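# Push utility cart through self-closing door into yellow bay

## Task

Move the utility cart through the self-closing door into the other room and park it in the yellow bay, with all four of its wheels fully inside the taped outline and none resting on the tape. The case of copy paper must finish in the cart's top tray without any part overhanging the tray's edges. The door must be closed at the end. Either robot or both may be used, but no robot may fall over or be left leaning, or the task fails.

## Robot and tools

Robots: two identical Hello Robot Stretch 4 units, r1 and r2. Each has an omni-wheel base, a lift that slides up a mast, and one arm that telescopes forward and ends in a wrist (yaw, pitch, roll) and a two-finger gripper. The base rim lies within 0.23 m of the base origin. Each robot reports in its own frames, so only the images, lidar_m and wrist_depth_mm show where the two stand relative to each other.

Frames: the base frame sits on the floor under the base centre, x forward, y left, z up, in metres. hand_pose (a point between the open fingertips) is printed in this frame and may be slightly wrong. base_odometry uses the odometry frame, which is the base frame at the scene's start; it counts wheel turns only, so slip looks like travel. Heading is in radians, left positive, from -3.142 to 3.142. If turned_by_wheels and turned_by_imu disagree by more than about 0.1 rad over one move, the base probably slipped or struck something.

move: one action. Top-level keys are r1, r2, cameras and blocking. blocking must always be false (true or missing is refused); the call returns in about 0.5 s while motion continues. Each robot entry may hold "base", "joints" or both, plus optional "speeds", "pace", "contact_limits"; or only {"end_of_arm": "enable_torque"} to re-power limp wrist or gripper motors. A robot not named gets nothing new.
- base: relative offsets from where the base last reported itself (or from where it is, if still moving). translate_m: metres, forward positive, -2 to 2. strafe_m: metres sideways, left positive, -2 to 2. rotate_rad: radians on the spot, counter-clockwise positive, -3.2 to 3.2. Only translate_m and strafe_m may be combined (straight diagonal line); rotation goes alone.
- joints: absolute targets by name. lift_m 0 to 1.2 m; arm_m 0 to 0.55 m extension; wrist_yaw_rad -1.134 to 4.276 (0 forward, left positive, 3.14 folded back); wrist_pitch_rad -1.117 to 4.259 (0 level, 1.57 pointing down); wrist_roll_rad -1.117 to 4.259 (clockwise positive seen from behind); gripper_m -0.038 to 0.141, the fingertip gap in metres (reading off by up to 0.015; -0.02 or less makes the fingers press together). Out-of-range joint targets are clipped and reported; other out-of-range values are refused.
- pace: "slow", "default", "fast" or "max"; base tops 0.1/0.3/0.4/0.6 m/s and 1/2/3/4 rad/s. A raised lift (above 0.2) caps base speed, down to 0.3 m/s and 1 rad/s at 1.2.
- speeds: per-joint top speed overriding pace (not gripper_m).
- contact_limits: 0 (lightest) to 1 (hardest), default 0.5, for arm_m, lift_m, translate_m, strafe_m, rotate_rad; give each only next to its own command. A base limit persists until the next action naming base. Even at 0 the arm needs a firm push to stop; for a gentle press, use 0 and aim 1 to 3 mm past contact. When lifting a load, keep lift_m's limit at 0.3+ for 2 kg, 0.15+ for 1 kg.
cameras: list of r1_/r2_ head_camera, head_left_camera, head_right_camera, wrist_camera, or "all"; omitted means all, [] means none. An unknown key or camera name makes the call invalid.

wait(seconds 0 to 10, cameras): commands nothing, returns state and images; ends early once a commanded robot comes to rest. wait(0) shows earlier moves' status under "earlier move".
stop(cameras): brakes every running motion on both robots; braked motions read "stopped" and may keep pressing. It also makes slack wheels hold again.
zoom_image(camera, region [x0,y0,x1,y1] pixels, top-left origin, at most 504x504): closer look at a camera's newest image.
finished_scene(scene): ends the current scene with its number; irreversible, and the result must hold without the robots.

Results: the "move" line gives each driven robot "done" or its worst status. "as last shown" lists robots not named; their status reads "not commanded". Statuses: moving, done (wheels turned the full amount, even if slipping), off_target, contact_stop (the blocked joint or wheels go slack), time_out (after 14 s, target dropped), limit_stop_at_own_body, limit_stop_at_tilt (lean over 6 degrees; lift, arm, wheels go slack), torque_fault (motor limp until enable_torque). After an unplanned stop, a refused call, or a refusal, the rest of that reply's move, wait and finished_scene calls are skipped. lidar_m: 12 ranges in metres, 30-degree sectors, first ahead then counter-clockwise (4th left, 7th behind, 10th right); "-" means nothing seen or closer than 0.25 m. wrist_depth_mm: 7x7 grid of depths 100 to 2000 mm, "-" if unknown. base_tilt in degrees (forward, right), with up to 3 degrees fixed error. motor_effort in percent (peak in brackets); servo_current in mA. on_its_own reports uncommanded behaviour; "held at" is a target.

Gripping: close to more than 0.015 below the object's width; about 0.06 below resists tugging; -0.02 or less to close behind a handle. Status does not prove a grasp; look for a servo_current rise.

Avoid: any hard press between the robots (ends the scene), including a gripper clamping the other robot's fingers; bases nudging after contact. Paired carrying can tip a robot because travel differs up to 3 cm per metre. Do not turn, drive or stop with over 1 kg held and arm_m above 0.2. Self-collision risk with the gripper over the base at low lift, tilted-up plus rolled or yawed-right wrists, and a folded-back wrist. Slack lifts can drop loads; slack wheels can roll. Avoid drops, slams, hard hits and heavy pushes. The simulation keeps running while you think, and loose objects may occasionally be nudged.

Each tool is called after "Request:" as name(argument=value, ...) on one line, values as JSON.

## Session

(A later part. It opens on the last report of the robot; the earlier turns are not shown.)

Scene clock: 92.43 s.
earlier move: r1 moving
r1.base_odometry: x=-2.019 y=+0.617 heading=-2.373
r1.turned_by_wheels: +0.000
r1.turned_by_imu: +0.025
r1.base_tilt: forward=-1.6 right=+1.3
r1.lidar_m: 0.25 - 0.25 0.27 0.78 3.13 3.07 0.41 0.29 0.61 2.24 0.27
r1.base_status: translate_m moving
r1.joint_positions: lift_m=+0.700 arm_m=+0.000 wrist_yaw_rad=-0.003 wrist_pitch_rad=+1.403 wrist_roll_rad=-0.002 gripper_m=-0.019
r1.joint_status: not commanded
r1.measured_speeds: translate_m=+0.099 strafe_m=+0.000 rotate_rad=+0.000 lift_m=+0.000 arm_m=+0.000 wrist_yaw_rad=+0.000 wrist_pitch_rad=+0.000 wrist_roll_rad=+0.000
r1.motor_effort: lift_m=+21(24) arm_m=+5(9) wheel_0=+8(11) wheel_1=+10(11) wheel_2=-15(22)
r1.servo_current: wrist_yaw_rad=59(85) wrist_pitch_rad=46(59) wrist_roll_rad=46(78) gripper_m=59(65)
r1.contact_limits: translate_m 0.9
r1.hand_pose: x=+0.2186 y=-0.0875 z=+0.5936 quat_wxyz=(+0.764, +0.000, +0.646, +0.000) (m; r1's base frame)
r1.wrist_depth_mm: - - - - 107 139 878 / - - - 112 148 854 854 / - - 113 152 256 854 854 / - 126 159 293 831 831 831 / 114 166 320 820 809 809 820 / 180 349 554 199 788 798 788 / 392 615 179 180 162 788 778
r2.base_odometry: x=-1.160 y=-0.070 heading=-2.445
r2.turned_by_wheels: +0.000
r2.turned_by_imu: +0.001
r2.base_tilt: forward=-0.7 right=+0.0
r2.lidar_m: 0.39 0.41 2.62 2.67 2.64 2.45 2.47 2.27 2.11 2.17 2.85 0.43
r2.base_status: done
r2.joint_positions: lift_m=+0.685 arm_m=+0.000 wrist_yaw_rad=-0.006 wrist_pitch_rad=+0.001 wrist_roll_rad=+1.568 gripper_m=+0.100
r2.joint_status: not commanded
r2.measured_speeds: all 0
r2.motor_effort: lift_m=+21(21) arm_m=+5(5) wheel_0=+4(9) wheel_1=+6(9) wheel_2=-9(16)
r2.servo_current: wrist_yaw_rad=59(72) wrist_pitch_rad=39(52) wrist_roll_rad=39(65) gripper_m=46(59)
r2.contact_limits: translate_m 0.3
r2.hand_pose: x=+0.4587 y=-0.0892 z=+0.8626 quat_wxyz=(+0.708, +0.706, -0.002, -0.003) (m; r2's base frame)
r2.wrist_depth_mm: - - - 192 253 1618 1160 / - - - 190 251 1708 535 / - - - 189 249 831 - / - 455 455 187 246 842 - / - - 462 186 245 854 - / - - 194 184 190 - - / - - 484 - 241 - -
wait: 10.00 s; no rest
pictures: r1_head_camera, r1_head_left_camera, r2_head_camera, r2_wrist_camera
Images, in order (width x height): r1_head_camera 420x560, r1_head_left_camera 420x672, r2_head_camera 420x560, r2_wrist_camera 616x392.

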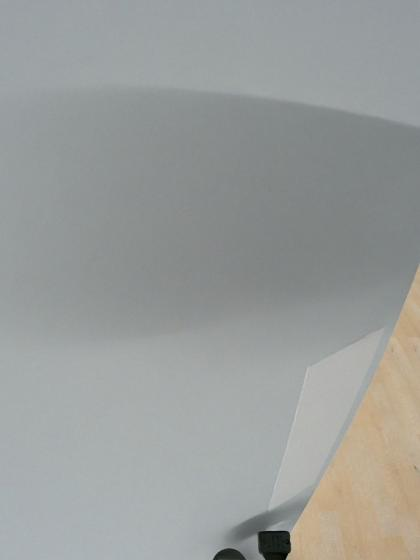

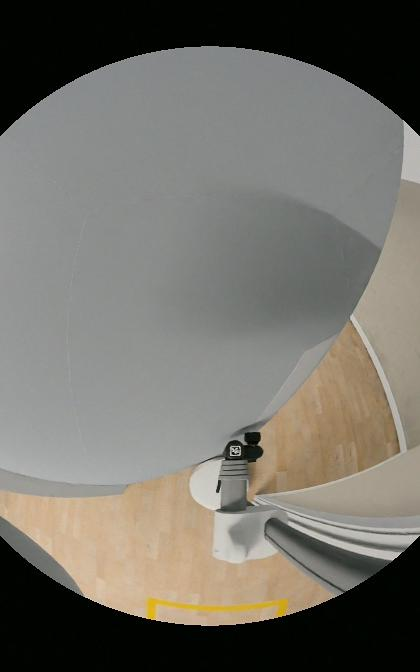

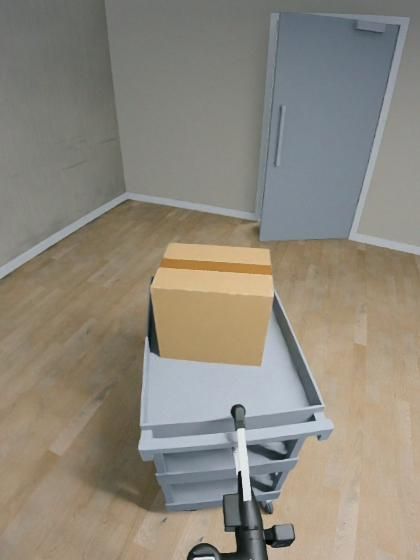

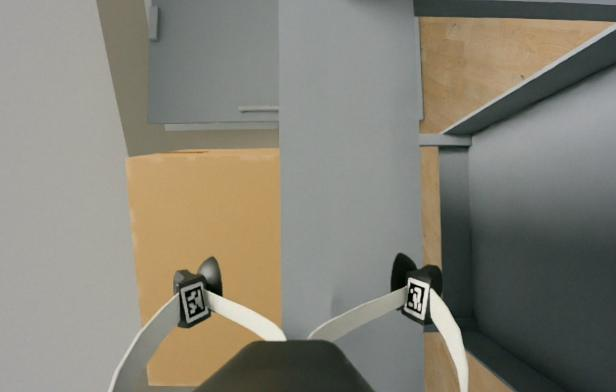

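Request:
move(blocking=false, cameras=[], r2={"joints":{"gripper_m":-0.02}})

Request:
wait(seconds=2, cameras=["r1_head_left_camera","r1_head_right_camera","r2_head_camera","r2_wrist_camera"])

Scene clock: 100.30 s.
earlier move: r1 done
move: r2 moving
r1.base_odometry: x=-2.115 y=+0.525 heading=-2.372
r1.turned_by_wheels: +0.001
r1.turned_by_imu: +0.001
r1.base_tilt: forward=-1.6 right=+1.3
r1.lidar_m: 0.25 - 0.25 0.25 0.58 3.29 3.22 0.38 0.39 1.21 2.27 0.33
r1.base_status: done
r1.joint_positions: lift_m=+0.700 arm_m=+0.000 wrist_yaw_rad=-0.003 wrist_pitch_rad=+1.403 wrist_roll_rad=-0.002 gripper_m=-0.019
r1.joint_status: not commanded
r1.measured_speeds: all 0
r1.motor_effort: lift_m=+21(21) arm_m=+4(5) wheel_0=+10(10) wheel_1=+12(13) wheel_2=-9(9)
r1.servo_current: wrist_yaw_rad=59(59) wrist_pitch_rad=39(52) wrist_roll_rad=52(52) gripper_m=59(59)
r1.contact_limits: translate_m 0.9
r1.hand_pose: x=+0.2187 y=-0.0875 z=+0.5936 quat_wxyz=(+0.764, +0.000, +0.645, +0.000) (m; r1's base frame)
r1.wrist_depth_mm: - 108 133 161 878 904 866 / - 121 158 228 878 866 866 / 122 148 206 831 842 854 842 / 143 197 296 820 831 831 820 / 181 260 496 809 798 809 798 / 245 413 525 199 809 798 798 / 347 559 180 180 162 778 778
r2.base_odometry: x=-1.160 y=-0.070 heading=-2.445
r2.turned_by_wheels: +0.000
r2.turned_by_imu: +0.001
r2.base_tilt: forward=-0.7 right=+0.1
r2.lidar_m: 0.39 0.42 2.61 2.65 2.63 2.45 2.52 2.27 2.10 2.15 2.82 0.44
r2.base_status: not commanded
r2.joint_positions: lift_m=+0.685 arm_m=+0.000 wrist_yaw_rad=-0.006 wrist_pitch_rad=+0.001 wrist_roll_rad=+1.568 gripper_m=+0.083
r2.joint_status: gripper_m moving
r2.measured_speeds: translate_m=+0.000 strafe_m=+0.000 rotate_rad=+0.000 lift_m=+0.000 arm_m=+0.000 wrist_yaw_rad=+0.000 wrist_pitch_rad=+0.004 wrist_roll_rad=+0.000
r2.motor_effort: lift_m=+21(21) arm_m=+4(5) wheel_0=+4(4) wheel_1=+5(6) wheel_2=-9(9)
r2.servo_current: wrist_yaw_rad=52(59) wrist_pitch_rad=33(39) wrist_roll_rad=46(52) gripper_m=143(143)
r2.contact_limits: translate_m 0.3
r2.hand_pose: x=+0.4587 y=-0.0892 z=+0.8626 quat_wxyz=(+0.708, +0.706, -0.002, -0.003) (m; r2's base frame)
r2.wrist_depth_mm: - - - 193 253 1576 1138 / - - - 190 250 1708 504 / - - - 189 249 820 - / - 455 452 187 247 866 - / - 469 462 186 245 842 - / - - 197 185 192 - - / - - 484 - 241 1863 -
pictures: none
No camera images: "cameras" was empty.

Scene clock: 101.73 s.
earlier move: r2 done
r1.base_odometry: x=-2.115 y=+0.525 heading=-2.372
r1.turned_by_wheels: +0.000
r1.turned_by_imu: +0.000
r1.base_tilt: forward=-1.6 right=+1.3
r1.lidar_m: 0.25 - 0.25 0.25 0.55 3.30 3.22 0.37 0.38 1.20 2.26 0.34
r1.base_status: done
r1.joint_positions: lift_m=+0.700 arm_m=+0.000 wrist_yaw_rad=-0.003 wrist_pitch_rad=+1.403 wrist_roll_rad=-0.002 gripper_m=-0.019
r1.joint_status: not commanded
r1.measured_speeds: all 0
r1.motor_effort: lift_m=+21(21) arm_m=+5(5) wheel_0=+10(10) wheel_1=+12(13) wheel_2=-9(9)
r1.servo_current: wrist_yaw_rad=52(72) wrist_pitch_rad=46(52) wrist_roll_rad=46(72) gripper_m=52(59)
r1.contact_limits: translate_m 0.9
r1.hand_pose: x=+0.2187 y=-0.0875 z=+0.5936 quat_wxyz=(+0.764, +0.000, +0.645, +0.000) (m; r1's base frame)
r1.wrist_depth_mm: - 108 133 162 878 878 891 / - 121 158 229 866 878 866 / 122 148 205 854 842 842 842 / 142 198 296 831 831 831 820 / 181 258 496 809 809 809 820 / 245 410 525 199 798 798 778 / 349 564 180 180 162 778 768
r2.base_odometry: x=-1.160 y=-0.070 heading=-2.445
r2.turned_by_wheels: +0.000
r2.turned_by_imu: +0.000
r2.base_tilt: forward=-0.7 right=+0.1
r2.lidar_m: 0.39 0.40 2.60 2.64 2.61 2.44 2.53 2.24 2.10 2.12 2.81 0.44
r2.base_status: not commanded
r2.joint_positions: lift_m=+0.685 arm_m=+0.000 wrist_yaw_rad=-0.001 wrist_pitch_rad=+0.004 wrist_roll_rad=+1.568 gripper_m=-0.019
r2.joint_status: all done
r2.measured_speeds: all 0
r2.motor_effort: lift_m=+21(21) arm_m=-4(5) wheel_0=+1(4) wheel_1=+3(6) wheel_2=-1(9)
r2.servo_current: wrist_yaw_rad=52(59) wrist_pitch_rad=46(52) wrist_roll_rad=46(65) gripper_m=111(273)
r2.contact_limits: translate_m 0.3
r2.hand_pose: x=+0.4592 y=-0.0877 z=+0.8619 quat_wxyz=(+0.708, +0.706, +0.001, -0.002) (m; r2's base frame)
r2.wrist_depth_mm: - - - 181 241 1661 1160 / - - - 180 240 1661 - / - - - 178 239 831 - / - 445 445 178 238 842 - / - 462 455 177 236 842 - / - - 188 176 179 - - / - - 484 - 235 - -
wait: 1.43 of 2 s (r2 has come to rest)
pictures: r1_head_left_camera, r1_head_right_camera, r2_head_camera, r2_wrist_camera
Images, in order (width x height): r1_head_left_camera 420x672, r1_head_right_camera 420x672, r2_head_camera 420x560, r2_wrist_camera 616x392.

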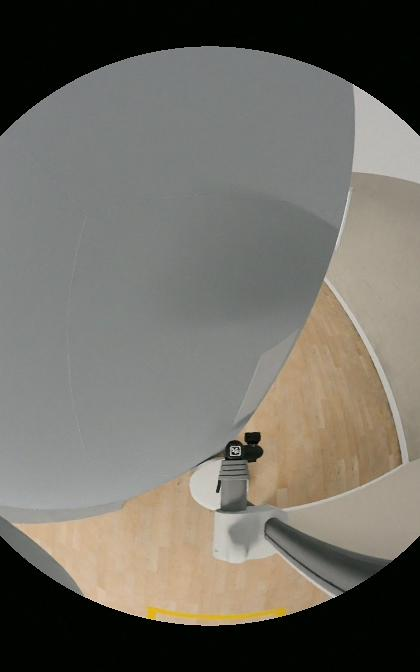

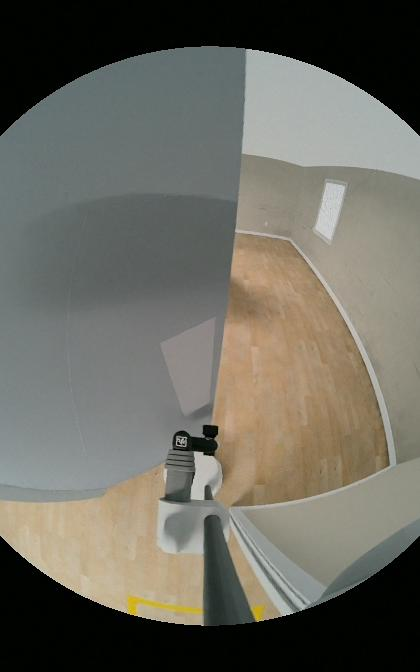

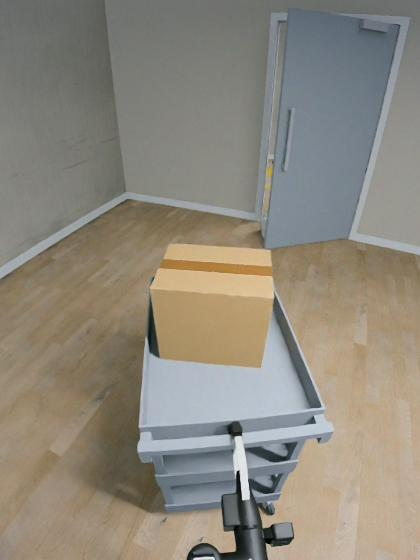

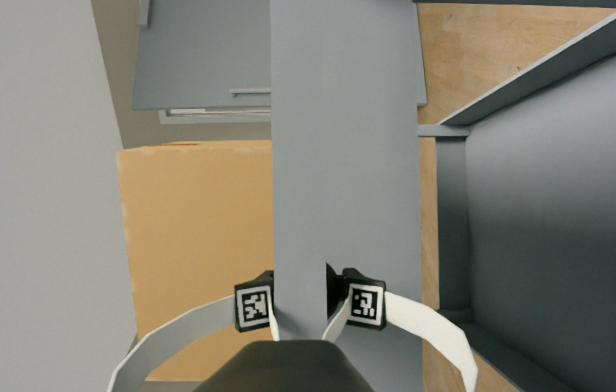

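Request:
move(blocking=false, cameras=[], r1={"base":{"translate_m":0.55},"pace":"slow","contact_limits":{"translate_m":0.9}})

Request:
wait(seconds=10, cameras=["r1_head_right_camera"])

Request:
move(blocking=false, cameras=[], r1={"base":{"translate_m":0.25,"strafe_m":0.4},"pace":"slow","contact_limits":{"translate_m":0.9}})

Request:
wait(seconds=10, cameras=["r1_head_left_camera","r1_head_right_camera","r2_head_camera","r2_head_left_camera"])

Scene clock: 108.40 s.
move: r1 moving
r1.base_odometry: x=-2.124 y=+0.516 heading=-2.372
r1.turned_by_wheels: +0.001
r1.turned_by_imu: +0.001
r1.base_tilt: forward=-1.6 right=+1.3
r1.lidar_m: 0.25 - 0.25 0.25 0.56 3.30 3.23 0.38 0.37 1.28 2.26 3.13
r1.base_status: translate_m moving
r1.joint_positions: lift_m=+0.700 arm_m=+0.000 wrist_yaw_rad=-0.003 wrist_pitch_rad=+1.403 wrist_roll_rad=-0.002 gripper_m=-0.019
r1.joint_status: not commanded
r1.measured_speeds: translate_m=+0.049 strafe_m=+0.000 rotate_rad=-0.003 lift_m=+0.000 arm_m=+0.000 wrist_yaw_rad=+0.000 wrist_pitch_rad=+0.000 wrist_roll_rad=+0.000
r1.motor_effort: lift_m=+21(21) arm_m=+4(5) wheel_0=+9(13) wheel_1=+16(17) wheel_2=-13(14)
r1.servo_current: wrist_yaw_rad=59(65) wrist_pitch_rad=46(59) wrist_roll_rad=52(59) gripper_m=52(59)
r1.contact_limits: translate_m 0.9
r1.hand_pose: x=+0.2187 y=-0.0875 z=+0.5936 quat_wxyz=(+0.764, +0.000, +0.645, +0.000) (m; r1's base frame)
r1.wrist_depth_mm: - 110 138 866 878 891 878 / - 131 166 866 878 866 854 / 126 154 215 831 842 842 842 / 148 205 307 831 831 831 820 / 186 268 512 820 820 798 809 / 250 418 530 198 788 798 788 / 353 559 180 179 162 788 768
r2: as last shown
r2.base_tilt: forward=-0.6 right=+0.1
r2.lidar_m: 0.40 0.39 2.59 2.67 2.65 2.43 2.51 2.26 2.11 2.17 2.80 0.46
r2.motor_effort: lift_m=+21(21) arm_m=-4(4) wheel_0=+0(1) wheel_1=+3(3) wheel_2=-1(1)
r2.servo_current: wrist_yaw_rad=52(52) wrist_pitch_rad=46(46) wrist_roll_rad=39(59) gripper_m=111(117)
r2.contact_limits: translate_m 0.3
r2.wrist_depth_mm: - - - 181 241 1661 1160 / - - - 180 239 1661 - / - - - 179 239 820 - / - 449 445 178 238 842 - / - 462 459 178 237 842 - / - - 188 177 179 - - / - - 484 - 236 - -
pictures: none
No camera images: "cameras" was empty.

Scene clock: 114.67 s.
earlier move: r1 done
r1.base_odometry: x=-2.510 y=+0.142 heading=-2.372
r1.turned_by_wheels: +0.000
r1.turned_by_imu: -0.001
r1.base_tilt: forward=-1.5 right=+1.3
r1.lidar_m: 1.45 3.52 0.25 0.25 0.29 0.83 3.80 0.87 1.18 2.16 2.24 3.20
r1.base_status: done
r1.joint_positions: lift_m=+0.700 arm_m=+0.000 wrist_yaw_rad=-0.003 wrist_pitch_rad=+1.403 wrist_roll_rad=-0.002 gripper_m=-0.019
r1.joint_status: not commanded
r1.measured_speeds: all 0
r1.motor_effort: lift_m=+21(21) arm_m=+4(5) wheel_0=+2(13) wheel_1=+8(17) wheel_2=-5(14)
r1.servo_current: wrist_yaw_rad=59(78) wrist_pitch_rad=46(59) wrist_roll_rad=46(72) gripper_m=52(59)
r1.contact_limits: translate_m 0.9
r1.hand_pose: x=+0.2187 y=-0.0875 z=+0.5936 quat_wxyz=(+0.764, +0.000, +0.645, +0.000) (m; r1's base frame)
r1.wrist_depth_mm: 878 891 891 878 891 891 891 / 866 866 866 866 866 878 878 / 854 842 854 866 842 842 842 / 831 820 820 831 809 831 831 / 820 820 809 809 809 820 820 / 788 788 585 198 798 788 788 / 778 559 180 180 162 778 778
r2.base_odometry: x=-1.160 y=-0.070 heading=-2.445
r2.turned_by_wheels: +0.000
r2.turned_by_imu: +0.001
r2.base_tilt: forward=-0.6 right=+0.1
r2.lidar_m: 0.41 0.42 2.61 2.66 2.63 2.43 2.52 2.26 2.09 2.16 2.83 0.45
r2.base_status: not commanded
r2.joint_positions: lift_m=+0.685 arm_m=+0.000 wrist_yaw_rad=-0.001 wrist_pitch_rad=+0.004 wrist_roll_rad=+1.568 gripper_m=-0.019
r2.joint_status: not commanded
r2.measured_speeds: all 0
r2.motor_effort: lift_m=+21(21) arm_m=-4(5) wheel_0=+1(1) wheel_1=+3(4) wheel_2=-1(1)
r2.servo_current: wrist_yaw_rad=46(65) wrist_pitch_rad=46(52) wrist_roll_rad=46(59) gripper_m=111(124)
r2.contact_limits: translate_m 0.3
r2.hand_pose: x=+0.4592 y=-0.0877 z=+0.8619 quat_wxyz=(+0.708, +0.706, +0.001, -0.002) (m; r2's base frame)
r2.wrist_depth_mm: - - - 180 241 1661 1138 / - - - 180 241 1661 - / - - - 179 239 809 - / - 445 442 178 238 842 - / - 462 459 177 236 831 - / - - 189 176 179 - - / - - 484 - 236 - -
wait: 6.27 of 10 s (r1 has come to rest)
pictures: r1_head_right_camera
Images, in order (width x height): r1_head_right_camera 420x672.

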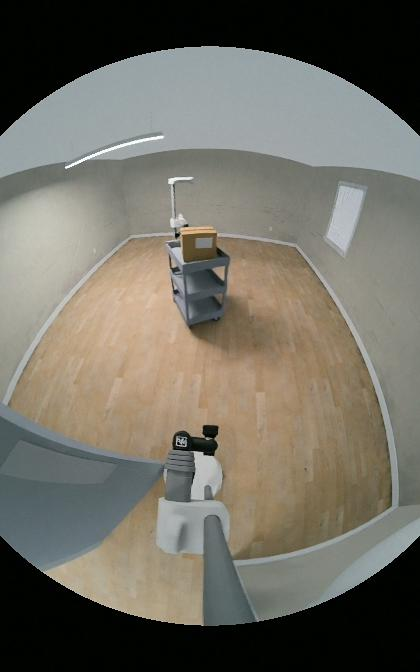

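Scene clock: 115.17 s.
move: r1 moving
r1.base_odometry: x=-2.507 y=+0.130 heading=-2.372
r1.turned_by_wheels: +0.000
r1.turned_by_imu: +0.000
r1.base_tilt: forward=-1.6 right=+1.3
r1.lidar_m: 1.43 3.54 0.25 0.25 0.28 0.77 3.83 0.86 1.20 2.18 2.30 3.15
r1.base_status: translate_m moving; strafe_m moving
r1.joint_positions: lift_m=+0.700 arm_m=+0.000 wrist_yaw_rad=-0.003 wrist_pitch_rad=+1.403 wrist_roll_rad=-0.002 gripper_m=-0.019
r1.joint_status: not commanded
r1.measured_speeds: translate_m=+0.026 strafe_m=+0.041 rotate_rad=+0.000 lift_m=+0.000 arm_m=+0.000 wrist_yaw_rad=+0.000 wrist_pitch_rad=+0.000 wrist_roll_rad=+0.000
r1.motor_effort: lift_m=+21(21) arm_m=+5(5) wheel_0=-7(8) wheel_1=+11(13) wheel_2=-6(7)
r1.servo_current: wrist_yaw_rad=65(72) wrist_pitch_rad=39(52) wrist_roll_rad=52(52) gripper_m=52(59)
r1.contact_limits: translate_m 0.9
r1.hand_pose: x=+0.2187 y=-0.0875 z=+0.5936 quat_wxyz=(+0.764, +0.000, +0.645, +0.000) (m; r1's base frame)
r1.wrist_depth_mm: 878 891 878 904 891 891 891 / 878 866 866 878 854 878 878 / 842 842 854 831 854 842 854 / 831 831 831 820 831 842 820 / 809 809 809 820 809 820 820 / 788 798 591 199 809 798 788 / 778 559 180 180 162 768 778
r2: as last shown
r2.turned_by_imu: +0.000
r2.base_tilt: forward=-0.7 right=+0.1
r2.lidar_m: 0.38 0.41 2.61 2.66 2.61 2.45 2.52 2.25 2.12 2.16 2.79 0.46
r2.motor_effort: lift_m=+21(21) arm_m=-4(4) wheel_0=+1(1) wheel_1=+3(3) wheel_2=-1(1)
r2.servo_current: wrist_yaw_rad=46(52) wrist_pitch_rad=39(46) wrist_roll_rad=46(52) gripper_m=111(117)
r2.contact_limits: translate_m 0.3
r2.wrist_depth_mm: - - - 181 241 1618 1160 / - - - 180 240 1618 - / - - - 179 239 831 - / - 449 445 178 238 842 - / - 462 455 177 237 854 - / - - 188 177 179 - - / - - 484 - 236 - -
pictures: none
No camera images: "cameras" was empty.

Scene clock: 120.67 s.
earlier move: r1 done
r1.base_odometry: x=-2.411 y=-0.319 heading=-2.372
r1.turned_by_wheels: +0.000
r1.turned_by_imu: +0.004
r1.base_tilt: forward=-1.6 right=+1.3
r1.lidar_m: 1.21 2.98 2.23 2.16 0.25 0.28 4.17 1.22 1.55 2.55 2.69 1.33
r1.base_status: done
r1.joint_positions: lift_m=+0.700 arm_m=+0.000 wrist_yaw_rad=-0.003 wrist_pitch_rad=+1.403 wrist_roll_rad=-0.002 gripper_m=-0.019
r1.joint_status: not commanded
r1.measured_speeds: all 0
r1.motor_effort: lift_m=+21(21) arm_m=+4(5) wheel_0=-4(11) wheel_1=+6(14) wheel_2=-2(9)
r1.servo_current: wrist_yaw_rad=46(72) wrist_pitch_rad=39(52) wrist_roll_rad=52(72) gripper_m=59(65)
r1.contact_limits: translate_m 0.9
r1.hand_pose: x=+0.2187 y=-0.0875 z=+0.5936 quat_wxyz=(+0.764, +0.000, +0.645, +0.000) (m; r1's base frame)
r1.wrist_depth_mm: 904 878 891 891 891 891 891 / 878 866 866 854 866 866 866 / 854 842 854 854 866 842 854 / 820 831 842 820 842 831 831 / 809 820 809 820 809 820 798 / 798 798 591 198 788 798 788 / 778 768 180 179 162 778 778
r2.base_odometry: x=-1.160 y=-0.070 heading=-2.445
r2.turned_by_wheels: +0.000
r2.turned_by_imu: +0.001
r2.base_tilt: forward=-0.6 right=+0.1
r2.lidar_m: 0.38 0.40 2.62 2.64 2.63 2.45 2.50 2.27 2.11 2.17 2.82 0.43
r2.base_status: not commanded
r2.joint_positions: lift_m=+0.685 arm_m=+0.000 wrist_yaw_rad=-0.001 wrist_pitch_rad=+0.004 wrist_roll_rad=+1.568 gripper_m=-0.019
r2.joint_status: not commanded
r2.measured_speeds: all 0
r2.motor_effort: lift_m=+21(21) arm_m=-4(5) wheel_0=+0(1) wheel_1=+3(4) wheel_2=-1(1)
r2.servo_current: wrist_yaw_rad=39(65) wrist_pitch_rad=46(52) wrist_roll_rad=39(65) gripper_m=111(117)
r2.contact_limits: translate_m 0.3
r2.hand_pose: x=+0.4592 y=-0.0877 z=+0.8619 quat_wxyz=(+0.708, +0.706, +0.001, -0.002) (m; r2's base frame)
r2.wrist_depth_mm: - - - 181 240 1661 1160 / - - - 179 239 1661 - / - - - 179 238 820 - / - 449 445 179 238 854 - / - 459 459 177 237 842 - / - - 189 176 179 - - / - - 484 - 236 - -
wait: 5.50 of 10 s (r1 has come to rest)
pictures: r1_head_left_camera, r1_head_right_camera, r2_head_camera, r2_head_left_camera
Images, in order (width x height): r1_head_left_camera 420x672, r1_head_right_camera 420x672, r2_head_camera 420x560, r2_head_left_camera 420x672.

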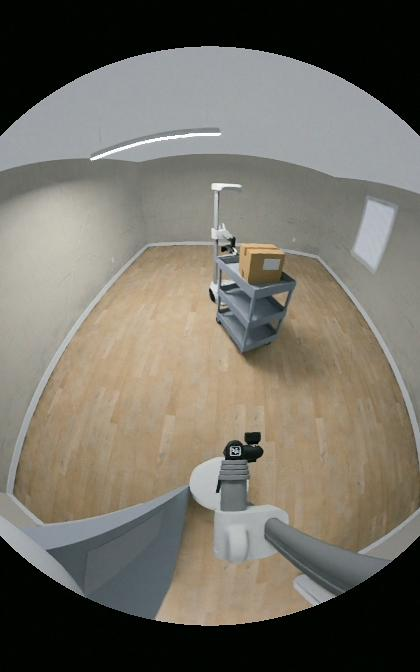

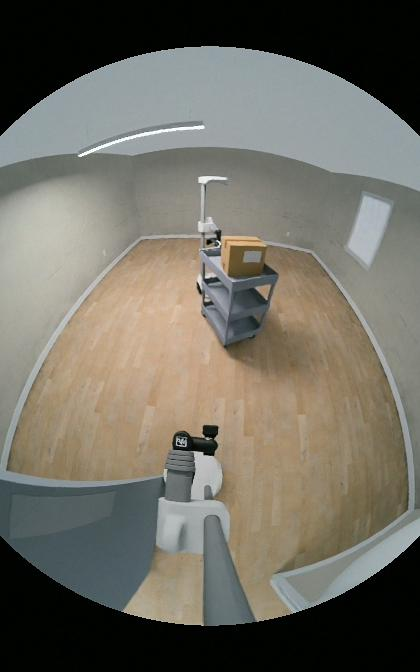

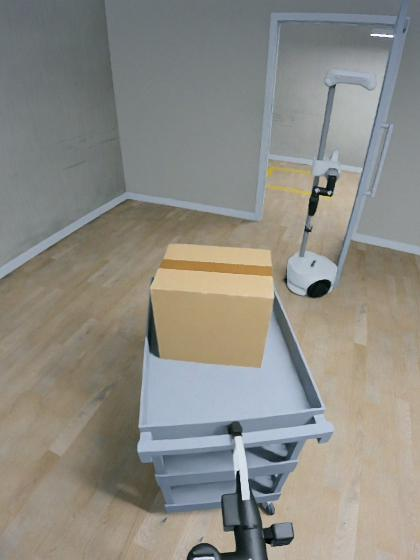

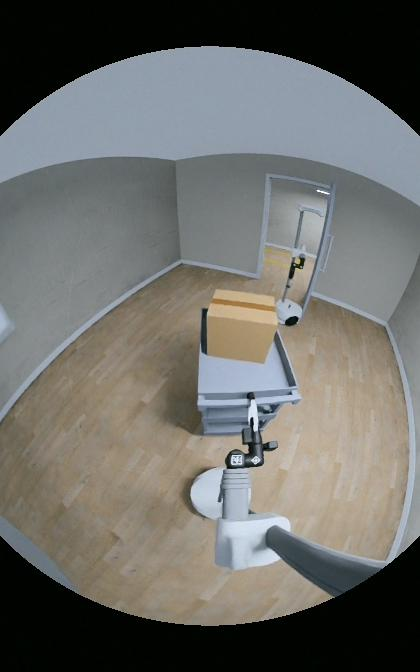

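Request:
move(blocking=false, cameras=[], r1={"base":{"strafe_m":0.22},"pace":"slow","contact_limits":{"strafe_m":0.6}}, r2={"base":{"translate_m":0.65},"pace":"slow","contact_limits":{"translate_m":0.6}})

Request:
wait(seconds=4, cameras=[])

Request:
wait(seconds=5, cameras=["r1_head_left_camera","r2_head_camera"])

Scene clock: 139.50 s.
move: r1 moving; r2 moving
r1.base_odometry: x=-2.401 y=-0.329 heading=-2.372
r1.turned_by_wheels: +0.000
r1.turned_by_imu: +0.000
r1.base_tilt: forward=-1.6 right=+1.3
r1.lidar_m: 1.22 2.94 2.20 2.13 0.25 0.29 4.16 1.26 1.57 2.59 2.73 1.29
r1.base_status: strafe_m moving
r1.joint_positions: lift_m=+0.700 arm_m=+0.000 wrist_yaw_rad=-0.003 wrist_pitch_rad=+1.403 wrist_roll_rad=-0.002 gripper_m=-0.019
r1.joint_status: not commanded
r1.measured_speeds: translate_m=-0.001 strafe_m=+0.056 rotate_rad=+0.005 lift_m=+0.000 arm_m=+0.000 wrist_yaw_rad=+0.000 wrist_pitch_rad=+0.000 wrist_roll_rad=+0.000
r1.motor_effort: lift_m=+21(21) arm_m=+4(5) wheel_0=-12(13) wheel_1=+9(11) wheel_2=+1(2)
r1.servo_current: wrist_yaw_rad=65(65) wrist_pitch_rad=46(46) wrist_roll_rad=39(59) gripper_m=52(59)
r1.contact_limits: strafe_m 0.6
r1.hand_pose: x=+0.2187 y=-0.0875 z=+0.5936 quat_wxyz=(+0.764, +0.000, +0.645, +0.000) (m; r1's base frame)
r1.wrist_depth_mm: 878 891 904 891 891 891 891 / 866 866 866 854 854 878 866 / 854 842 854 842 854 854 854 / 831 820 820 831 831 842 831 / 809 798 809 820 820 820 820 / 798 788 591 198 798 798 798 / 768 768 180 180 162 778 778
r2.base_odometry: x=-1.169 y=-0.078 heading=-2.445
r2.turned_by_wheels: +0.000
r2.turned_by_imu: +0.001
r2.base_tilt: forward=-0.7 right=+0.1
r2.lidar_m: 0.37 0.38 2.58 2.68 2.63 2.47 2.53 2.25 2.11 2.17 2.82 0.44
r2.base_status: translate_m moving
r2.joint_positions: lift_m=+0.685 arm_m=+0.000 wrist_yaw_rad=-0.001 wrist_pitch_rad=+0.004 wrist_roll_rad=+1.568 gripper_m=-0.019
r2.joint_status: not commanded
r2.measured_speeds: translate_m=+0.047 strafe_m=+0.000 rotate_rad=-0.003 lift_m=+0.000 arm_m=+0.000 wrist_yaw_rad=+0.000 wrist_pitch_rad=+0.000 wrist_roll_rad=+0.000
r2.motor_effort: lift_m=+21(21) arm_m=-1(4) wheel_0=+10(12) wheel_1=+7(7) wheel_2=-13(13)
r2.servo_current: wrist_yaw_rad=46(59) wrist_pitch_rad=46(46) wrist_roll_rad=52(52) gripper_m=78(111)
r2.contact_limits: translate_m 0.6
r2.hand_pose: x=+0.4592 y=-0.0877 z=+0.8619 quat_wxyz=(+0.708, +0.706, +0.001, -0.002) (m; r2's base frame)
r2.wrist_depth_mm: - - - 178 239 1661 1160 / - - - 177 238 1661 496 / - - - 176 236 820 - / - 445 442 233 236 842 - / - 455 452 174 234 831 - / - - 187 172 180 - - / - - 477 - 231 - -
pictures: none
No camera images: "cameras" was empty.

Scene clock: 142.33 s.
earlier move: r1 done; r2 moving
r1.base_odometry: x=-2.258 y=-0.477 heading=-2.372
r1.turned_by_wheels: +0.000
r1.turned_by_imu: +0.001
r1.base_tilt: forward=-1.6 right=+1.3
r1.lidar_m: 1.41 2.66 2.00 1.93 0.25 0.25 0.59 1.37 1.56 2.79 2.92 1.11
r1.base_status: done
r1.joint_positions: lift_m=+0.700 arm_m=+0.000 wrist_yaw_rad=-0.003 wrist_pitch_rad=+1.403 wrist_roll_rad=-0.002 gripper_m=-0.019
r1.joint_status: not commanded
r1.measured_speeds: all 0
r1.motor_effort: lift_m=+21(21) arm_m=+4(5) wheel_0=-6(13) wheel_1=+6(11) wheel_2=+0(2)
r1.servo_current: wrist_yaw_rad=46(72) wrist_pitch_rad=39(52) wrist_roll_rad=52(65) gripper_m=52(65)
r1.contact_limits: strafe_m 0.6
r1.hand_pose: x=+0.2187 y=-0.0875 z=+0.5936 quat_wxyz=(+0.764, +0.000, +0.645, +0.000) (m; r1's base frame)
r1.wrist_depth_mm: 891 891 904 878 891 891 891 / 866 866 866 854 878 878 866 / 842 866 842 854 842 842 831 / 820 831 820 842 842 820 842 / 809 820 809 798 798 809 809 / 788 788 591 199 788 798 788 / 778 768 180 179 162 768 768
r2.base_odometry: x=-1.377 y=-0.252 heading=-2.445
r2.turned_by_wheels: +0.000
r2.turned_by_imu: +0.002
r2.base_tilt: forward=-0.7 right=+0.0
r2.lidar_m: 0.39 0.38 2.52 2.57 2.89 2.70 2.76 2.38 2.22 2.28 2.98 0.44
r2.base_status: translate_m moving
r2.joint_positions: lift_m=+0.685 arm_m=+0.000 wrist_yaw_rad=+0.001 wrist_pitch_rad=+0.004 wrist_roll_rad=+1.568 gripper_m=-0.019
r2.joint_status: not commanded
r2.measured_speeds: translate_m=+0.100 strafe_m=-0.001 rotate_rad=+0.001 lift_m=+0.000 arm_m=+0.000 wrist_yaw_rad=+0.002 wrist_pitch_rad=+0.000 wrist_roll_rad=+0.000
r2.motor_effort: lift_m=+21(21) arm_m=+4(4) wheel_0=+7(13) wheel_1=+7(9) wheel_2=-8(18)
r2.servo_current: wrist_yaw_rad=46(59) wrist_pitch_rad=46(52) wrist_roll_rad=52(65) gripper_m=78(111)
r2.contact_limits: translate_m 0.6
r2.hand_pose: x=+0.4593 y=-0.0871 z=+0.8619 quat_wxyz=(+0.708, +0.706, +0.002, -0.001) (m; r2's base frame)
r2.wrist_depth_mm: - - - 244 247 1708 1160 / - - - 182 244 1708 530 / - - - 180 240 820 - / - 445 442 178 238 842 - / - 452 452 176 236 842 - / - 466 187 174 180 - - / - - 473 - 230 - -
wait: 2.83 of 4 s (r1 has come to rest)
pictures: none
No camera images: "cameras" was empty.

Scene clock: 146.77 s.
earlier move: r2 done
r1.base_odometry: x=-2.258 y=-0.477 heading=-2.372
r1.turned_by_wheels: +0.000
r1.turned_by_imu: +0.000
r1.base_tilt: forward=-1.6 right=+1.3
r1.lidar_m: 1.57 2.64 1.99 1.91 0.25 0.25 0.58 1.38 1.55 2.79 0.98 1.01
r1.base_status: done
r1.joint_positions: lift_m=+0.700 arm_m=+0.000 wrist_yaw_rad=-0.003 wrist_pitch_rad=+1.403 wrist_roll_rad=-0.002 gripper_m=-0.019
r1.joint_status: not commanded
r1.measured_speeds: all 0
r1.motor_effort: lift_m=+21(21) arm_m=+5(5) wheel_0=-6(13) wheel_1=+6(11) wheel_2=+0(2)
r1.servo_current: wrist_yaw_rad=59(72) wrist_pitch_rad=46(52) wrist_roll_rad=59(72) gripper_m=52(65)
r1.contact_limits: strafe_m 0.6
r1.hand_pose: x=+0.2187 y=-0.0875 z=+0.5936 quat_wxyz=(+0.764, +0.000, +0.645, +0.000) (m; r1's base frame)
r1.wrist_depth_mm: 904 904 891 878 891 878 891 / 878 866 866 878 866 866 866 / 854 854 842 854 854 866 842 / 831 842 842 820 820 831 820 / 809 809 820 820 820 798 820 / 788 788 585 199 798 778 778 / 778 778 179 179 162 759 788
r2.base_odometry: x=-1.658 y=-0.487 heading=-2.445
r2.turned_by_wheels: +0.000
r2.turned_by_imu: +0.002
r2.base_tilt: forward=-0.6 right=+0.0
r2.lidar_m: 0.36 0.34 2.33 2.42 3.15 3.01 3.14 2.54 2.39 2.45 1.68 0.44
r2.base_status: done
r2.joint_positions: lift_m=+0.685 arm_m=+0.000 wrist_yaw_rad=+0.001 wrist_pitch_rad=+0.004 wrist_roll_rad=+1.568 gripper_m=-0.019
r2.joint_status: not commanded
r2.measured_speeds: all 0
r2.motor_effort: lift_m=+21(21) arm_m=+4(5) wheel_0=+6(14) wheel_1=+6(9) wheel_2=-4(18)
r2.servo_current: wrist_yaw_rad=46(65) wrist_pitch_rad=39(52) wrist_roll_rad=39(65) gripper_m=78(111)
r2.contact_limits: translate_m 0.6
r2.hand_pose: x=+0.4594 y=-0.0870 z=+0.8619 quat_wxyz=(+0.708, +0.706, +0.002, -0.001) (m; r2's base frame)
r2.wrist_depth_mm: - - - 264 270 1366 301 / - - - 196 260 1708 1182 / - - - 190 251 1708 - / - - 445 185 244 854 - / - 445 445 179 238 831 - / - 449 186 174 180 - - / - - 449 - 225 - -
wait: 4.43 of 5 s (r2 has come to rest)
pictures: r1_head_left_camera, r2_head_camera
Images, in order (width x height): r1_head_left_camera 420x672, r2_head_camera 420x560.

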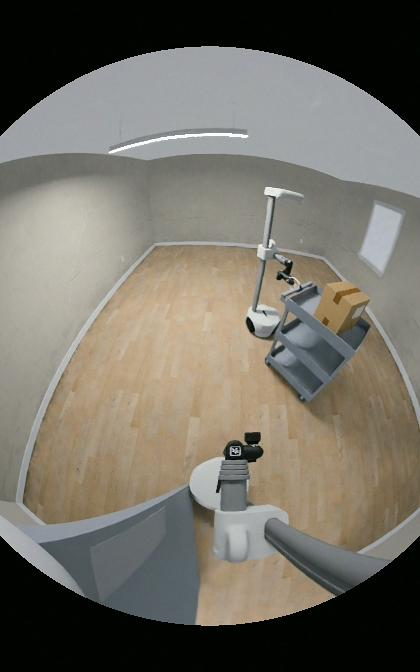

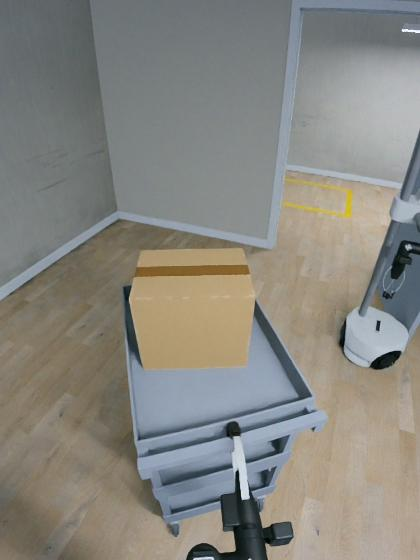

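Request:
move(blocking=false, cameras=[], r2={"base":{"translate_m":0.02,"strafe_m":0.36},"pace":"slow","contact_limits":{"strafe_m":0.6}})

Request:
wait(seconds=7, cameras=["r2_head_camera"])

Request:
move(blocking=false, cameras=[], r2={"base":{"rotate_rad":-0.5},"pace":"slow","contact_limits":{"rotate_rad":0.6}})

Request:
wait(seconds=4, cameras=["r2_head_camera"])

Scene clock: 158.53 s.
move: r2 moving
r1: as last shown
r1.lidar_m: 1.59 2.65 2.01 1.93 0.25 0.25 0.57 1.40 1.56 2.80 0.97 1.00
r1.motor_effort: lift_m=+21(21) arm_m=+4(5) wheel_0=-6(7) wheel_1=+6(6) wheel_2=+0(1)
r1.servo_current: wrist_yaw_rad=46(59) wrist_pitch_rad=46(52) wrist_roll_rad=46(78) gripper_m=52(59)
r1.contact_limits: strafe_m 0.6
r1.wrist_depth_mm: 891 891 891 891 878 891 891 / 866 866 878 878 866 866 866 / 842 854 842 854 854 842 842 / 842 842 831 831 809 831 820 / 809 798 809 809 809 809 809 / 788 788 585 198 788 798 798 / 778 759 180 180 162 778 768
r2.base_odometry: x=-1.650 y=-0.498 heading=-2.445
r2.turned_by_wheels: -0.001
r2.turned_by_imu: +0.000
r2.base_tilt: forward=-0.6 right=+0.1
r2.lidar_m: 0.35 0.37 2.33 2.39 3.09 3.03 3.08 2.58 2.40 2.44 1.67 0.46
r2.base_status: translate_m moving; strafe_m moving
r2.joint_positions: lift_m=+0.685 arm_m=+0.000 wrist_yaw_rad=+0.000 wrist_pitch_rad=+0.004 wrist_roll_rad=+1.568 gripper_m=-0.019
r2.joint_status: not commanded
r2.measured_speeds: translate_m=+0.002 strafe_m=+0.053 rotate_rad=-0.003 lift_m=+0.000 arm_m=+0.000 wrist_yaw_rad=-0.025 wrist_pitch_rad=+0.000 wrist_roll_rad=+0.000
r2.motor_effort: lift_m=+21(21) arm_m=+4(4) wheel_0=-9(9) wheel_1=+7(10) wheel_2=-6(6)
r2.servo_current: wrist_yaw_rad=46(59) wrist_pitch_rad=52(52) wrist_roll_rad=52(52) gripper_m=78(85)
r2.contact_limits: strafe_m 0.6
r2.hand_pose: x=+0.4593 y=-0.0874 z=+0.8619 quat_wxyz=(+0.708, +0.706, +0.001, -0.001) (m; r2's base frame)
r2.wrist_depth_mm: - - - 267 272 304 303 / - - - 199 265 1708 1182 / - - - 191 252 1863 - / - - 449 185 244 831 - / - 445 449 180 236 831 - / - 449 186 173 181 - - / - - 449 - 224 - -
pictures: none
No camera images: "cameras" was empty.

Scene clock: 162.80 s.
earlier move: r2 done
r1.base_odometry: x=-2.258 y=-0.477 heading=-2.372
r1.turned_by_wheels: +0.000
r1.turned_by_imu: +0.000
r1.base_tilt: forward=-1.6 right=+1.3
r1.lidar_m: 4.73 2.70 2.00 1.93 0.25 0.25 0.58 1.37 1.55 2.79 1.05 1.06
r1.base_status: not commanded
r1.joint_positions: lift_m=+0.700 arm_m=+0.000 wrist_yaw_rad=-0.003 wrist_pitch_rad=+1.403 wrist_roll_rad=-0.002 gripper_m=-0.019
r1.joint_status: not commanded
r1.measured_speeds: all 0
r1.motor_effort: lift_m=+21(21) arm_m=+5(5) wheel_0=-6(7) wheel_1=+6(6) wheel_2=+1(1)
r1.servo_current: wrist_yaw_rad=52(65) wrist_pitch_rad=39(52) wrist_roll_rad=72(78) gripper_m=59(59)
r1.contact_limits: strafe_m 0.6
r1.hand_pose: x=+0.2187 y=-0.0875 z=+0.5936 quat_wxyz=(+0.764, +0.000, +0.645, +0.000) (m; r1's base frame)
r1.wrist_depth_mm: 891 891 891 878 878 878 878 / 866 866 854 891 866 854 866 / 854 831 842 854 854 842 854 / 831 831 831 820 831 820 820 / 820 809 798 798 820 820 809 / 798 788 585 198 798 788 798 / 778 778 179 180 162 768 778
r2.base_odometry: x=-1.443 y=-0.776 heading=-2.446
r2.turned_by_wheels: +0.000
r2.turned_by_imu: -0.001
r2.base_tilt: forward=-0.6 right=+0.1
r2.lidar_m: 0.40 0.49 2.01 2.06 2.66 2.89 2.98 2.91 2.72 2.80 1.74 0.38
r2.base_status: done
r2.joint_positions: lift_m=+0.685 arm_m=+0.000 wrist_yaw_rad=-0.005 wrist_pitch_rad=+0.004 wrist_roll_rad=+1.568 gripper_m=-0.019
r2.joint_status: not commanded
r2.measured_speeds: all 0
r2.motor_effort: lift_m=+21(21) arm_m=+4(5) wheel_0=-8(15) wheel_1=+3(10) wheel_2=-5(11)
r2.servo_current: wrist_yaw_rad=46(72) wrist_pitch_rad=46(52) wrist_roll_rad=46(65) gripper_m=78(85)
r2.contact_limits: strafe_m 0.6
r2.hand_pose: x=+0.4588 y=-0.0890 z=+0.8619 quat_wxyz=(+0.708, +0.706, -0.001, -0.003) (m; r2's base frame)
r2.wrist_depth_mm: - - - 132 187 - - / - 387 394 140 196 750 - / - 421 418 147 208 - - / - 469 452 154 216 - - / - - 504 164 229 - - / - - 187 172 181 1618 504 / - - - - - 1661 462
wait: 4.27 of 7 s (r2 has come to rest)
pictures: r2_head_camera
Images, in order (width x height): r2_head_camera 420x560.

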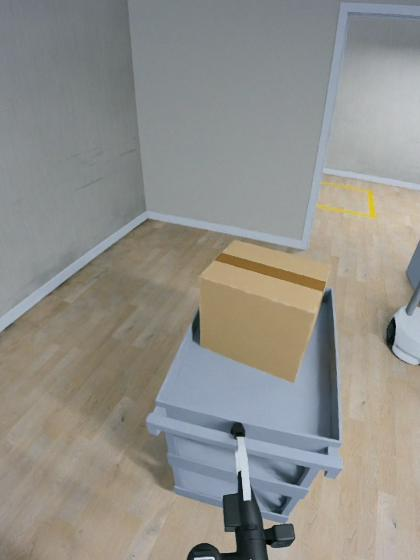

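Scene clock: 163.30 s.
move: r2 moving
r1: as last shown
r1.lidar_m: 4.73 2.68 2.00 1.94 0.25 0.25 0.59 1.38 1.53 2.79 1.04 1.06
r1.motor_effort: lift_m=+21(21) arm_m=+4(5) wheel_0=-6(6) wheel_1=+6(6) wheel_2=+0(1)
r1.servo_current: wrist_yaw_rad=72(72) wrist_pitch_rad=39(46) wrist_roll_rad=59(59) gripper_m=59(59)
r1.contact_limits: strafe_m 0.6
r1.wrist_depth_mm: 878 878 878 878 878 891 904 / 866 878 878 854 878 878 866 / 842 842 866 854 854 842 854 / 831 831 831 831 831 831 831 / 809 809 809 809 809 809 809 / 788 788 585 199 798 798 788 / 778 768 180 179 162 778 778
r2.base_odometry: x=-1.443 y=-0.776 heading=-2.569
r2.turned_by_wheels: -0.123
r2.turned_by_imu: -0.119
r2.base_tilt: forward=-0.7 right=+0.0
r2.lidar_m: 0.41 0.46 2.00 2.02 2.44 2.89 2.93 3.08 2.72 2.74 1.91 0.41
r2.base_status: rotate_rad moving
r2.joint_positions: lift_m=+0.685 arm_m=+0.000 wrist_yaw_rad=+0.010 wrist_pitch_rad=+0.004 wrist_roll_rad=+1.568 gripper_m=-0.019
r2.joint_status: not commanded
r2.measured_speeds: translate_m=+0.000 strafe_m=+0.001 rotate_rad=-0.485 lift_m=+0.000 arm_m=+0.000 wrist_yaw_rad=+0.001 wrist_pitch_rad=+0.000 wrist_roll_rad=+0.000
r2.motor_effort: lift_m=+21(21) arm_m=+4(4) wheel_0=+12(13) wheel_1=+8(9) wheel_2=+17(17)
r2.servo_current: wrist_yaw_rad=52(65) wrist_pitch_rad=46(46) wrist_roll_rad=52(52) gripper_m=72(85)
r2.contact_limits: rotate_rad 0.6
r2.hand_pose: x=+0.4602 y=-0.0844 z=+0.8619 quat_wxyz=(+0.708, +0.706, +0.005, +0.002) (m; r2's base frame)
r2.wrist_depth_mm: - - - 144 200 750 - / - - 449 149 206 - - / - 418 415 153 213 - - / - 459 449 158 220 842 - / - - 484 167 229 - - / - - 189 172 181 1708 - / - - - - - 1618 477
pictures: none
No camera images: "cameras" was empty.

Scene clock: 164.50 s.
earlier move: r2 done
r1.base_odometry: x=-2.258 y=-0.477 heading=-2.372
r1.turned_by_wheels: +0.000
r1.turned_by_imu: +0.000
r1.base_tilt: forward=-1.6 right=+1.3
r1.lidar_m: 4.74 2.66 1.99 1.94 0.25 0.25 0.58 1.36 1.55 2.80 1.05 1.04
r1.base_status: not commanded
r1.joint_positions: lift_m=+0.700 arm_m=+0.000 wrist_yaw_rad=-0.003 wrist_pitch_rad=+1.403 wrist_roll_rad=-0.002 gripper_m=-0.019
r1.joint_status: not commanded
r1.measured_speeds: all 0
r1.motor_effort: lift_m=+21(21) arm_m=+4(5) wheel_0=-6(6) wheel_1=+6(6) wheel_2=+1(1)
r1.servo_current: wrist_yaw_rad=46(72) wrist_pitch_rad=46(46) wrist_roll_rad=39(65) gripper_m=46(59)
r1.contact_limits: strafe_m 0.6
r1.hand_pose: x=+0.2187 y=-0.0875 z=+0.5936 quat_wxyz=(+0.764, +0.000, +0.645, +0.000) (m; r1's base frame)
r1.wrist_depth_mm: 878 891 891 878 891 891 878 / 866 866 866 878 878 854 866 / 854 854 866 842 842 831 854 / 820 831 831 831 831 842 831 / 809 809 809 809 820 809 809 / 798 788 580 198 788 788 798 / 778 778 179 180 162 768 778
r2.base_odometry: x=-1.443 y=-0.776 heading=-2.944
r2.turned_by_wheels: -0.376
r2.turned_by_imu: -0.364
r2.base_tilt: forward=-0.7 right=+0.1
r2.lidar_m: 0.32 0.31 2.14 2.01 2.08 2.76 2.90 2.95 2.87 2.72 2.80 0.46
r2.base_status: done
r2.joint_positions: lift_m=+0.685 arm_m=+0.000 wrist_yaw_rad=+0.003 wrist_pitch_rad=+0.004 wrist_roll_rad=+1.568 gripper_m=-0.019
r2.joint_status: not commanded
r2.measured_speeds: all 0
r2.motor_effort: lift_m=+21(21) arm_m=+1(4) wheel_0=+6(15) wheel_1=+5(9) wheel_2=+5(18)
r2.servo_current: wrist_yaw_rad=33(72) wrist_pitch_rad=39(52) wrist_roll_rad=33(59) gripper_m=72(85)
r2.contact_limits: rotate_rad 0.6
r2.hand_pose: x=+0.4595 y=-0.0866 z=+0.8619 quat_wxyz=(+0.708, +0.706, +0.002, +0.000) (m; r2's base frame)
r2.wrist_depth_mm: - - 1808 267 1808 1430 1182 / - - - 236 315 338 336 / - - - 216 286 1661 492 / - - - 200 262 1808 - / - - 452 186 244 831 - / - 436 187 172 180 - - / - 421 421 - 216 - -
wait: 1.20 of 4 s (r2 has come to rest)
pictures: r2_head_camera
Images, in order (width x height): r2_head_camera 420x560.

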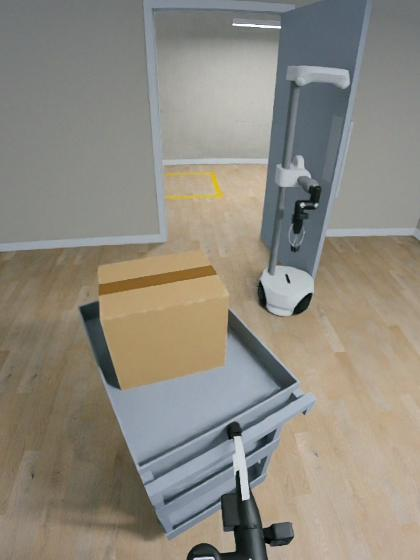

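Request:
move(blocking=false, cameras=[], r2={"base":{"translate_m":0.0,"strafe_m":0.3},"pace":"slow","contact_limits":{"strafe_m":0.6}})

Request:
wait(seconds=7, cameras=["r2_head_camera"])

Scene clock: 177.83 s.
move: r2 moving
r1: as last shown
r1.lidar_m: 4.76 2.67 2.01 1.93 0.25 0.25 0.57 1.37 1.56 2.80 1.04 1.05
r1.motor_effort: lift_m=+21(21) arm_m=+4(5) wheel_0=-6(7) wheel_1=+6(6) wheel_2=+0(1)
r1.servo_current: wrist_yaw_rad=46(59) wrist_pitch_rad=39(46) wrist_roll_rad=46(52) gripper_m=59(59)
r1.contact_limits: strafe_m 0.6
r1.wrist_depth_mm: 891 891 917 891 891 891 891 / 866 866 866 854 866 854 866 / 842 854 831 854 854 831 854 / 820 831 820 820 831 820 831 / 809 820 809 809 809 809 809 / 788 788 585 199 788 788 809 / 778 768 180 179 161 768 788
r2.base_odometry: x=-1.440 y=-0.790 heading=-2.944
r2.turned_by_wheels: +0.000
r2.turned_by_imu: +0.000
r2.base_tilt: forward=-0.7 right=+0.1
r2.lidar_m: 0.31 0.32 2.09 1.98 2.07 2.75 2.88 2.99 2.89 2.73 2.83 0.47
r2.base_status: translate_m moving; strafe_m moving
r2.joint_positions: lift_m=+0.685 arm_m=+0.000 wrist_yaw_rad=-0.001 wrist_pitch_rad=+0.004 wrist_roll_rad=+1.568 gripper_m=-0.019
r2.joint_status: not commanded
r2.measured_speeds: translate_m=+0.000 strafe_m=+0.056 rotate_rad=+0.001 lift_m=+0.000 arm_m=+0.000 wrist_yaw_rad=-0.020 wrist_pitch_rad=+0.000 wrist_roll_rad=+0.000
r2.motor_effort: lift_m=+21(21) arm_m=-4(4) wheel_0=-9(11) wheel_1=+8(8) wheel_2=-1(3)
r2.servo_current: wrist_yaw_rad=52(59) wrist_pitch_rad=39(46) wrist_roll_rad=46(59) gripper_m=72(78)
r2.contact_limits: strafe_m 0.6
r2.hand_pose: x=+0.4592 y=-0.0877 z=+0.8619 quat_wxyz=(+0.708, +0.706, +0.001, -0.002) (m; r2's base frame)
r2.wrist_depth_mm: - - - 270 - 1499 1138 / - - - 239 320 338 338 / - - - 218 287 1661 484 / - - - 200 260 1863 - / - - 452 186 243 820 - / - 439 187 169 181 - - / - 424 415 - 215 - -
pictures: none
No camera images: "cameras" was empty.

Scene clock: 181.47 s.
earlier move: r2 done
r1.base_odometry: x=-2.258 y=-0.477 heading=-2.372
r1.turned_by_wheels: +0.000
r1.turned_by_imu: +0.000
r1.base_tilt: forward=-1.7 right=+1.3
r1.lidar_m: 4.74 2.67 1.98 1.93 0.25 0.25 0.58 1.38 1.57 2.78 1.09 1.14
r1.base_status: not commanded
r1.joint_positions: lift_m=+0.700 arm_m=+0.000 wrist_yaw_rad=-0.003 wrist_pitch_rad=+1.403 wrist_roll_rad=-0.002 gripper_m=-0.019
r1.joint_status: not commanded
r1.measured_speeds: all 0
r1.motor_effort: lift_m=+21(21) arm_m=+4(5) wheel_0=-6(7) wheel_1=+6(6) wheel_2=+0(1)
r1.servo_current: wrist_yaw_rad=59(78) wrist_pitch_rad=39(52) wrist_roll_rad=59(65) gripper_m=59(59)
r1.contact_limits: strafe_m 0.6
r1.hand_pose: x=+0.2187 y=-0.0875 z=+0.5936 quat_wxyz=(+0.764, +0.000, +0.645, +0.000) (m; r1's base frame)
r1.wrist_depth_mm: 891 891 878 891 891 904 891 / 878 878 866 854 878 878 866 / 854 842 831 866 842 854 842 / 820 831 842 842 831 831 831 / 809 820 809 798 809 809 798 / 809 798 585 198 788 798 788 / 778 768 180 179 162 778 768
r2.base_odometry: x=-1.384 y=-1.070 heading=-2.944
r2.turned_by_wheels: +0.000
r2.turned_by_imu: -0.001
r2.base_tilt: forward=-0.7 right=+0.1
r2.lidar_m: 0.37 0.37 1.82 1.71 1.78 2.34 2.93 2.99 3.16 3.03 3.10 0.42
r2.base_status: done
r2.joint_positions: lift_m=+0.685 arm_m=+0.000 wrist_yaw_rad=-0.012 wrist_pitch_rad=+0.004 wrist_roll_rad=+1.568 gripper_m=-0.019
r2.joint_status: not commanded
r2.measured_speeds: all 0
r2.motor_effort: lift_m=+21(21) arm_m=+4(4) wheel_0=-5(19) wheel_1=+5(8) wheel_2=-3(5)
r2.servo_current: wrist_yaw_rad=72(85) wrist_pitch_rad=52(52) wrist_roll_rad=46(59) gripper_m=78(85)
r2.contact_limits: strafe_m 0.6
r2.hand_pose: x=+0.4582 y=-0.0908 z=+0.8619 quat_wxyz=(+0.708, +0.706, -0.003, -0.005) (m; r2's base frame)
r2.wrist_depth_mm: - - - 197 262 1366 1042 / - - - 191 254 1661 1098 / - - - 187 248 820 - / - - 442 181 241 842 - / - 449 445 178 236 831 - / - 449 187 172 180 - - / - - 452 - 225 - -
wait: 3.63 of 7 s (r2 has come to rest)
pictures: r2_head_camera
Images, in order (width x height): r2_head_camera 420x560.

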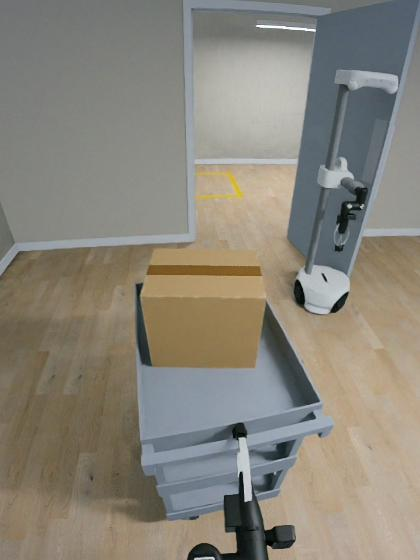

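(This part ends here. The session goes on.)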